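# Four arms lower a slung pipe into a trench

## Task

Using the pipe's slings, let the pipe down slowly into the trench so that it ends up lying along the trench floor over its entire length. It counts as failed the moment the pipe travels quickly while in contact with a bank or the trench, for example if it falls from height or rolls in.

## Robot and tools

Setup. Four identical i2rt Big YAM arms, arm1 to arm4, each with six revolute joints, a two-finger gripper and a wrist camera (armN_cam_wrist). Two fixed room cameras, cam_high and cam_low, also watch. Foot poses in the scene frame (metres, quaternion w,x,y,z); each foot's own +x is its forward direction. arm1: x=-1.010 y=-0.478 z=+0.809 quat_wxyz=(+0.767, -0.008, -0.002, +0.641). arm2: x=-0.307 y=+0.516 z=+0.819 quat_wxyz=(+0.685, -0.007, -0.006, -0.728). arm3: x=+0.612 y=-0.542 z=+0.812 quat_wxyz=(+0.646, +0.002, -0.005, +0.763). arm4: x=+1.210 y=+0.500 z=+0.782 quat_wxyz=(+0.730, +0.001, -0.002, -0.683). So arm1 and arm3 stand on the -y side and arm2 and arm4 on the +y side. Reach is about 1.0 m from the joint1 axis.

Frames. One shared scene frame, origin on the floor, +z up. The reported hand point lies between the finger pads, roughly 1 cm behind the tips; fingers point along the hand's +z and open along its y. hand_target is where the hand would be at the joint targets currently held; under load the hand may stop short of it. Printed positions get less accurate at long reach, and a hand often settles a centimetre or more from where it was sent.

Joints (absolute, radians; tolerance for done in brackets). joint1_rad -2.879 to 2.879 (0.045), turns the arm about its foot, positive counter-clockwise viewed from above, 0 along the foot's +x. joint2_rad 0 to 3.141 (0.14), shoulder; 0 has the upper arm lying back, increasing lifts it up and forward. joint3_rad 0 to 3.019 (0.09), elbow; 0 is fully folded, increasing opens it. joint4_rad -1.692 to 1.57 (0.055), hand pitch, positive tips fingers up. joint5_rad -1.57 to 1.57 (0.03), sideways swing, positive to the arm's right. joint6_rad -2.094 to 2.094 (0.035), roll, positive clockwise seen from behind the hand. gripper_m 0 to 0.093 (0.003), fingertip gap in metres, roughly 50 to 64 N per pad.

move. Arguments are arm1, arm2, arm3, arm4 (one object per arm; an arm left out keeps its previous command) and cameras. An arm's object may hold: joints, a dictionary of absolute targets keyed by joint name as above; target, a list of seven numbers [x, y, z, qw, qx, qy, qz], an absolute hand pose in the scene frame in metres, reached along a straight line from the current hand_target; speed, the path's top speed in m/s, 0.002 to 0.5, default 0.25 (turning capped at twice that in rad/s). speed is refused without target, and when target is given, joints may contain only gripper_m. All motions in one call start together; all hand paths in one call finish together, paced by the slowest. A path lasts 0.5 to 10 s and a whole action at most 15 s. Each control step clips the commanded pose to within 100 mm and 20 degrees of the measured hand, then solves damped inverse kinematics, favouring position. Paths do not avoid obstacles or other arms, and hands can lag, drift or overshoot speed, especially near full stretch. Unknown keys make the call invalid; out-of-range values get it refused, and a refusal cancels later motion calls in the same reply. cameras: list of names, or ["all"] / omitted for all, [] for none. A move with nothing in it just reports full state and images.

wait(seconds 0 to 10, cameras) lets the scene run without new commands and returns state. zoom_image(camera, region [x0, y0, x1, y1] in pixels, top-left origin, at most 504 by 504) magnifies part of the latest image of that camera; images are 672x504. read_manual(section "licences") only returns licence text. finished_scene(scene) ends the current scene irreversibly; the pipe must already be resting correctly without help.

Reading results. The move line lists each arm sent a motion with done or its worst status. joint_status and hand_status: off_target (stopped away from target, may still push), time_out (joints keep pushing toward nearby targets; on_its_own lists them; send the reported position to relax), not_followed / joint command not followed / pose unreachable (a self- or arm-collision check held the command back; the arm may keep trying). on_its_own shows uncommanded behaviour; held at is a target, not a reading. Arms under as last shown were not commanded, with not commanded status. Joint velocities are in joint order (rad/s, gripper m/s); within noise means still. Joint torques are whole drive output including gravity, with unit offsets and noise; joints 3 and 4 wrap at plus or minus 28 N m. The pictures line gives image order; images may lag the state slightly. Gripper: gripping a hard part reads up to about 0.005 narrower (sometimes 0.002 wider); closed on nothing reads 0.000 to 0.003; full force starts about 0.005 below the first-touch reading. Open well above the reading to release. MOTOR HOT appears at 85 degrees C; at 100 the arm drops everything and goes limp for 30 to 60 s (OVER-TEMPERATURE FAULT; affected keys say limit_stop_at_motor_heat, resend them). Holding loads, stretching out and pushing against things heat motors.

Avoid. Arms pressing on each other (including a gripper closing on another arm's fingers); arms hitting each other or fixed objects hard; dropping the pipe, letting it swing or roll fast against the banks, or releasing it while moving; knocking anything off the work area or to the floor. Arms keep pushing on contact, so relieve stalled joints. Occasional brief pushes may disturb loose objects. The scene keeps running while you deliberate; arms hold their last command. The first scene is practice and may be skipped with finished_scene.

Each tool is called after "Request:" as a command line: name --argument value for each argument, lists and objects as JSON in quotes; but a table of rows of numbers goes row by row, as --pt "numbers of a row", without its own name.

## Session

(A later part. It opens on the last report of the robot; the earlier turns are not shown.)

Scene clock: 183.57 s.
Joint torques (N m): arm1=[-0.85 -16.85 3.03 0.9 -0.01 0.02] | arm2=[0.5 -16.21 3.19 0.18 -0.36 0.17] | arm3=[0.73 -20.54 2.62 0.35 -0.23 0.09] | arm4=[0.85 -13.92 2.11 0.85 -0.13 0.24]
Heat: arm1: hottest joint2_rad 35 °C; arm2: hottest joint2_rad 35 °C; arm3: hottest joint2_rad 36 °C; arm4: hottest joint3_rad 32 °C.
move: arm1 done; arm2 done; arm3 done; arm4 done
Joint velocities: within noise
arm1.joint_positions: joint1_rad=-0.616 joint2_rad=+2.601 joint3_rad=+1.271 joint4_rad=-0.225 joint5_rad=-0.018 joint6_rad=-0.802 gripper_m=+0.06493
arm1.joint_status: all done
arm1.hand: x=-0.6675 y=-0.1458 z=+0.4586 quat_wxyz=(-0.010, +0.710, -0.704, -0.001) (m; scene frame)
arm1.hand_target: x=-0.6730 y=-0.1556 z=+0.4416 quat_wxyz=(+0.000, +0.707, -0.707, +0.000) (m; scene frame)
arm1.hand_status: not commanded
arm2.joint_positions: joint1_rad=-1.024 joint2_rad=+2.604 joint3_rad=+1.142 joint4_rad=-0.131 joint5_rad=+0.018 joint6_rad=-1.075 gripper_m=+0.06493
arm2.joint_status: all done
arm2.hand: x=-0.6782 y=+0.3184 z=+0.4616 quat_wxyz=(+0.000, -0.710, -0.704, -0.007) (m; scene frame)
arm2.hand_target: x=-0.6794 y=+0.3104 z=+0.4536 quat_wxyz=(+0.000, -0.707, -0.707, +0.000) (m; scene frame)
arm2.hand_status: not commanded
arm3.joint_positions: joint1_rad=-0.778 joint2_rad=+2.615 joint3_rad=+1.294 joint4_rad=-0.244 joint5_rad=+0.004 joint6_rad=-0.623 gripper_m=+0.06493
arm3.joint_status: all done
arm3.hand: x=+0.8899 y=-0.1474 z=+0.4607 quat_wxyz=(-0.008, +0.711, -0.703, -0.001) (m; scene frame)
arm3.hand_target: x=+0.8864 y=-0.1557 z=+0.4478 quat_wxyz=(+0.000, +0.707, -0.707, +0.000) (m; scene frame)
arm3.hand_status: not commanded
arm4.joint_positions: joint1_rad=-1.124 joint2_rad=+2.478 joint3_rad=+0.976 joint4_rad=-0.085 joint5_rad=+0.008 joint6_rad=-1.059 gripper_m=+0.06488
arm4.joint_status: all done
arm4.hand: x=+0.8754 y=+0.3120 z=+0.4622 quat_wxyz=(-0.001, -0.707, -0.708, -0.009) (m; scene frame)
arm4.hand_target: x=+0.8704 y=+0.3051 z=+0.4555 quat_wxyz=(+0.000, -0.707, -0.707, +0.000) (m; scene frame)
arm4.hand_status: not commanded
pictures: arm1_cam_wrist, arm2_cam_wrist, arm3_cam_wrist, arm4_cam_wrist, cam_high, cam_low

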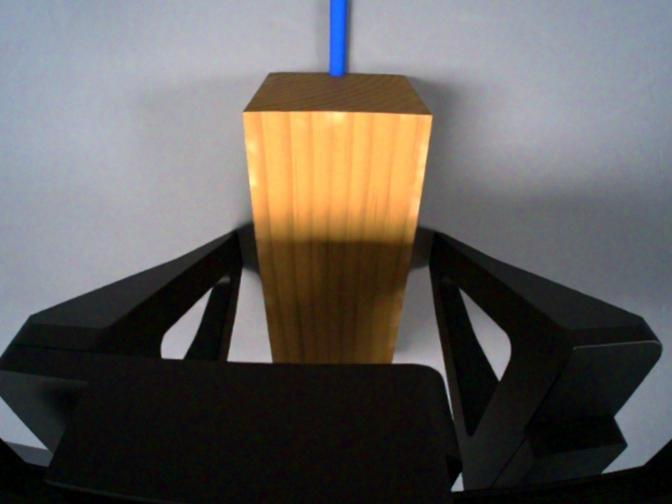

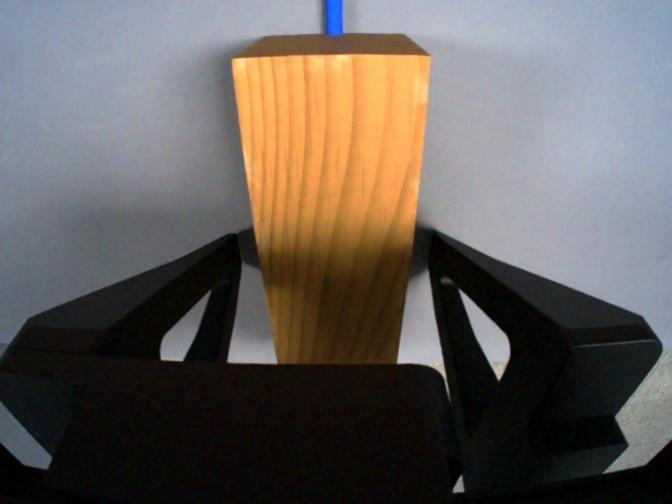

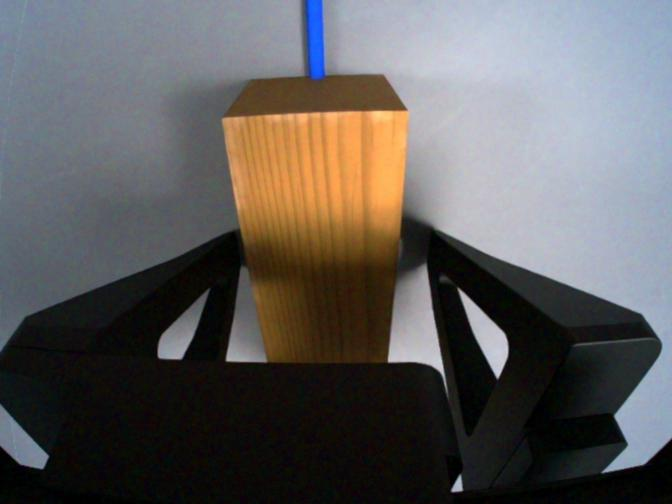

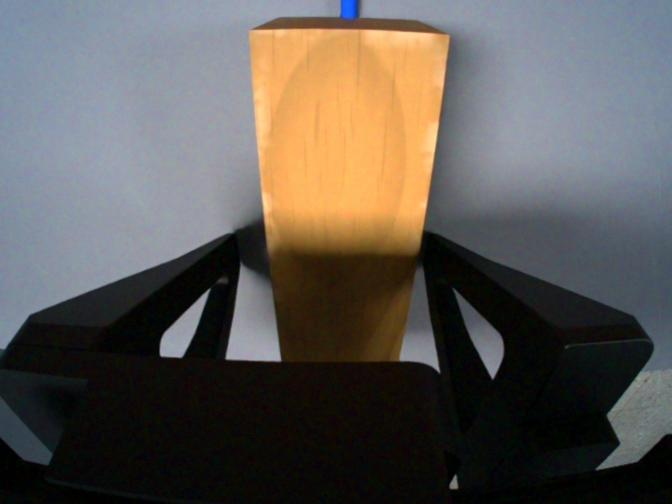

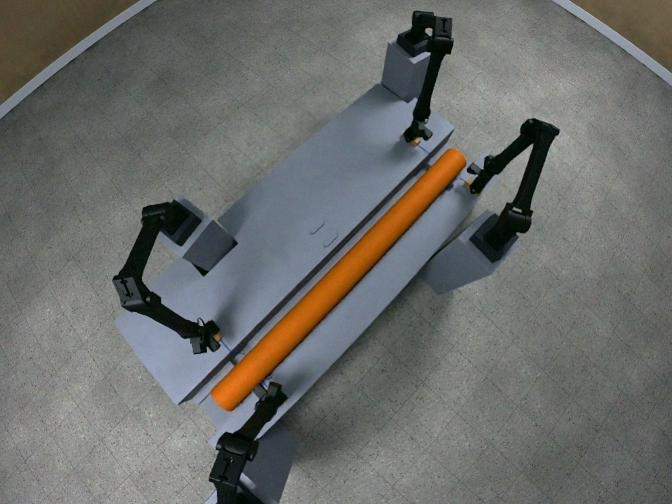

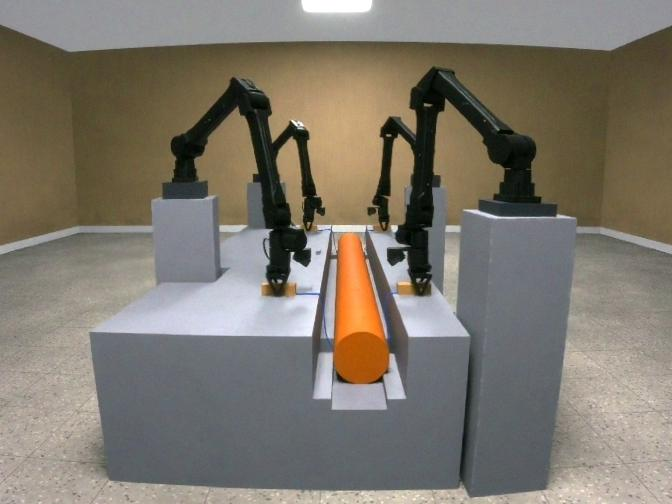

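Request:
move --arm1 '{"target":[-0.668,-0.148,0.60,0,0.707,-0.707,0],"speed":0.1,"joints":{"gripper_m":0.09}}' --arm2 '{"target":[-0.683,0.315,0.60,0,0.707,0.707,0],"speed":0.1,"joints":{"gripper_m":0.09}}' --arm3 '{"target":[0.885,-0.148,0.60,0,0.707,-0.707,0],"speed":0.1,"joints":{"gripper_m":0.09}}' --arm4 '{"target":[0.870,0.310,0.60,0,0.707,0.707,0],"speed":0.1,"joints":{"gripper_m":0.09}}'

Request:
zoom_image --camera "cam_low" --region '[250, 170, 450, 420]'

Scene clock: 188.80 s.
Joint torques (N m): arm1=[-0.67 -19.37 3.6 0.31 -0.01 0.04] | arm2=[-0.26 -17.67 3.08 -0.85 -0.18 0.08] | arm3=[1.79 -22.65 3.32 -0.29 -0.23 0.1] | arm4=[0.09 -15.5 2.13 -0.2 -0.04 0.14]
Heat: arm1: hottest joint2_rad 35 °C; arm2: hottest joint2_rad 35 °C; arm3: hottest joint2_rad 35 °C; arm4: hottest joint3_rad 31 °C.
move: arm1 done; arm2 done; arm3 done; arm4 done
Joint velocities: within noise
arm1.joint_positions: joint1_rad=-0.617 joint2_rad=+2.256 joint3_rad=+1.126 joint4_rad=-0.434 joint5_rad=-0.018 joint6_rad=-0.802 gripper_m=+0.08990
arm1.joint_status: all done
arm1.hand: x=-0.6678 y=-0.1432 z=+0.5976 quat_wxyz=(-0.005, +0.710, -0.704, -0.001) (m; scene frame)
arm1.hand_target: x=-0.6681 y=-0.1480 z=+0.5999 quat_wxyz=(+0.000, +0.707, -0.707, +0.000) (m; scene frame)
arm1.hand_status: done (0.005 m and 0.7 deg from the pose sent, 0.141 m and 1.2 deg at the start)
arm2.joint_positions: joint1_rad=-1.023 joint2_rad=+2.238 joint3_rad=+0.984 joint4_rad=-0.314 joint5_rad=+0.015 joint6_rad=-1.075 gripper_m=+0.08992
arm2.joint_status: all done
arm2.hand: x=-0.6885 y=+0.3142 z=+0.5988 quat_wxyz=(+0.002, -0.710, -0.704, +0.006) (m; scene frame)
arm2.hand_target: x=-0.6831 y=+0.3150 z=+0.6000 quat_wxyz=(+0.000, -0.707, -0.707, +0.000) (m; scene frame)
arm2.hand_status: done (0.006 m and 0.9 deg from the pose sent, 0.138 m and 1.0 deg at the start)
arm3.joint_positions: joint1_rad=-0.778 joint2_rad=+2.277 joint3_rad=+1.140 joint4_rad=-0.442 joint5_rad=+0.004 joint6_rad=-0.612 gripper_m=+0.08990
arm3.joint_status: all done
arm3.hand: x=+0.8885 y=-0.1501 z=+0.5966 quat_wxyz=(-0.001, +0.707, -0.707, +0.000) (m; scene frame)
arm3.hand_target: x=+0.8850 y=-0.1480 z=+0.6000 quat_wxyz=(+0.000, +0.707, -0.707, +0.000) (m; scene frame)
arm3.hand_status: done (0.005 m and 0.1 deg from the pose sent, 0.139 m and 1.1 deg at the start)
arm4.joint_positions: joint1_rad=-1.123 joint2_rad=+2.093 joint3_rad=+0.843 joint4_rad=-0.316 joint5_rad=+0.006 joint6_rad=-1.059 gripper_m=+0.08988
arm4.joint_status: all done
arm4.hand: x=+0.8687 y=+0.3082 z=+0.5955 quat_wxyz=(+0.001, -0.706, -0.708, +0.001) (m; scene frame)
arm4.hand_target: x=+0.8701 y=+0.3101 z=+0.5998 quat_wxyz=(+0.000, -0.707, -0.707, +0.000) (m; scene frame)
arm4.hand_status: done (0.005 m and 0.2 deg from the pose sent, 0.138 m and 1.1 deg at the start)
pictures: arm1_cam_wrist, arm2_cam_wrist, arm3_cam_wrist, arm4_cam_wrist, cam_high, cam_low

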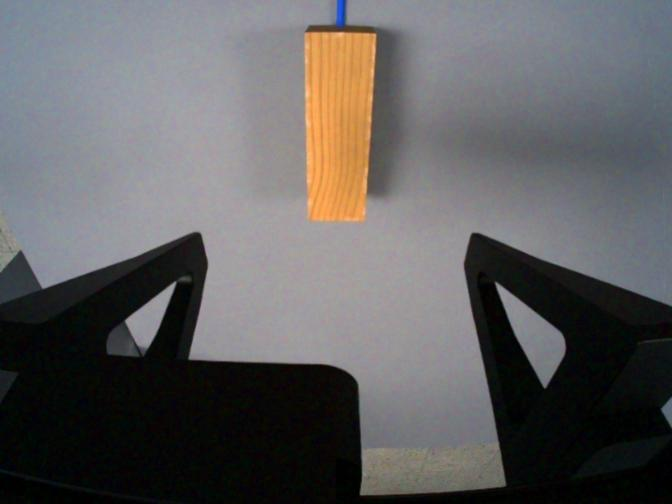

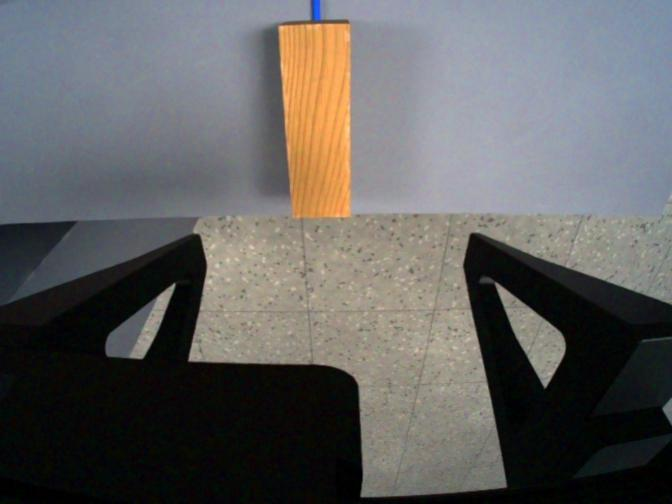

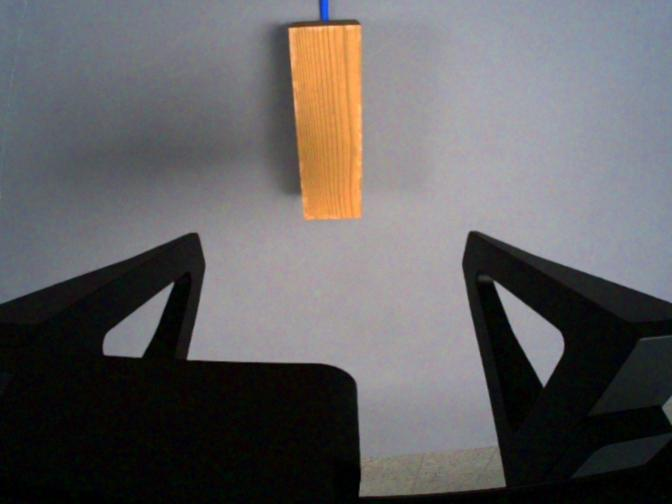

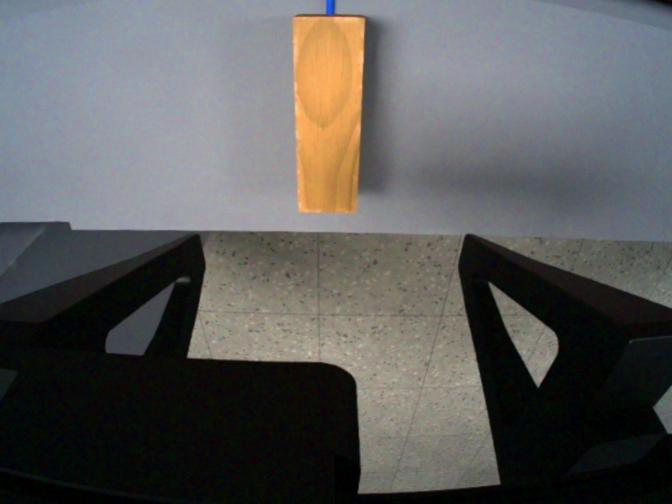

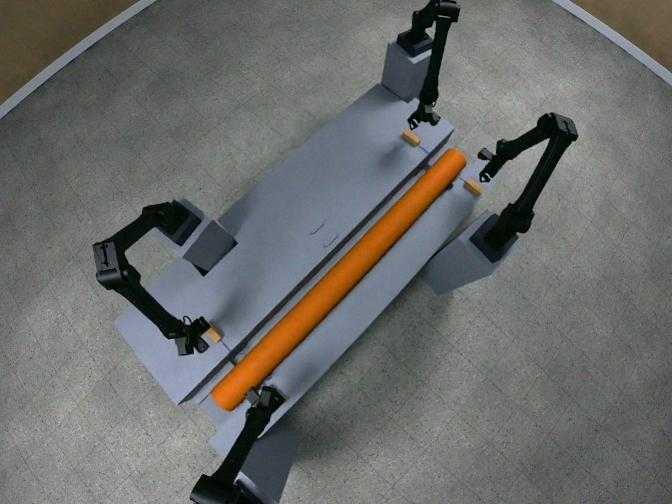

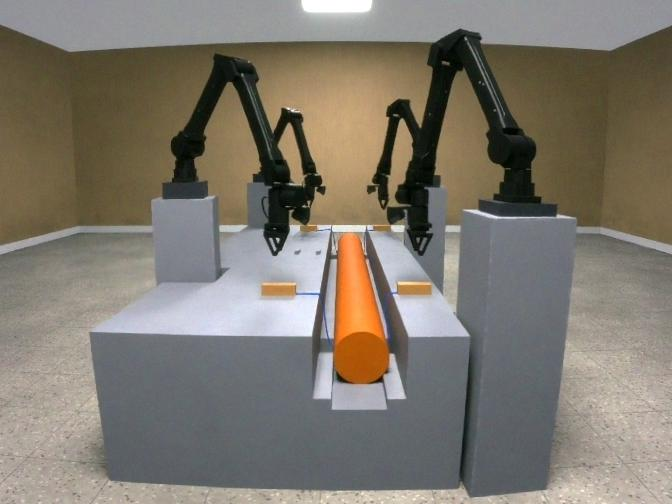

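Scaled by 2.016.

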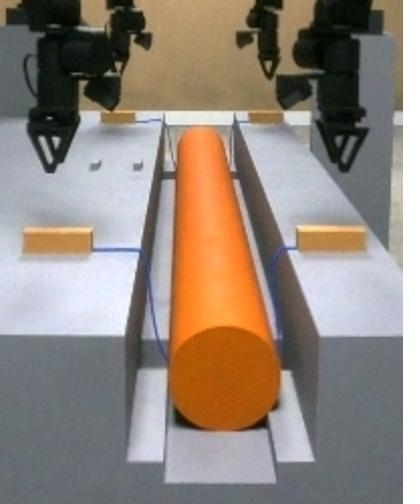

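Request:
finished_scene --scene 1

The scene is finished: the task was done.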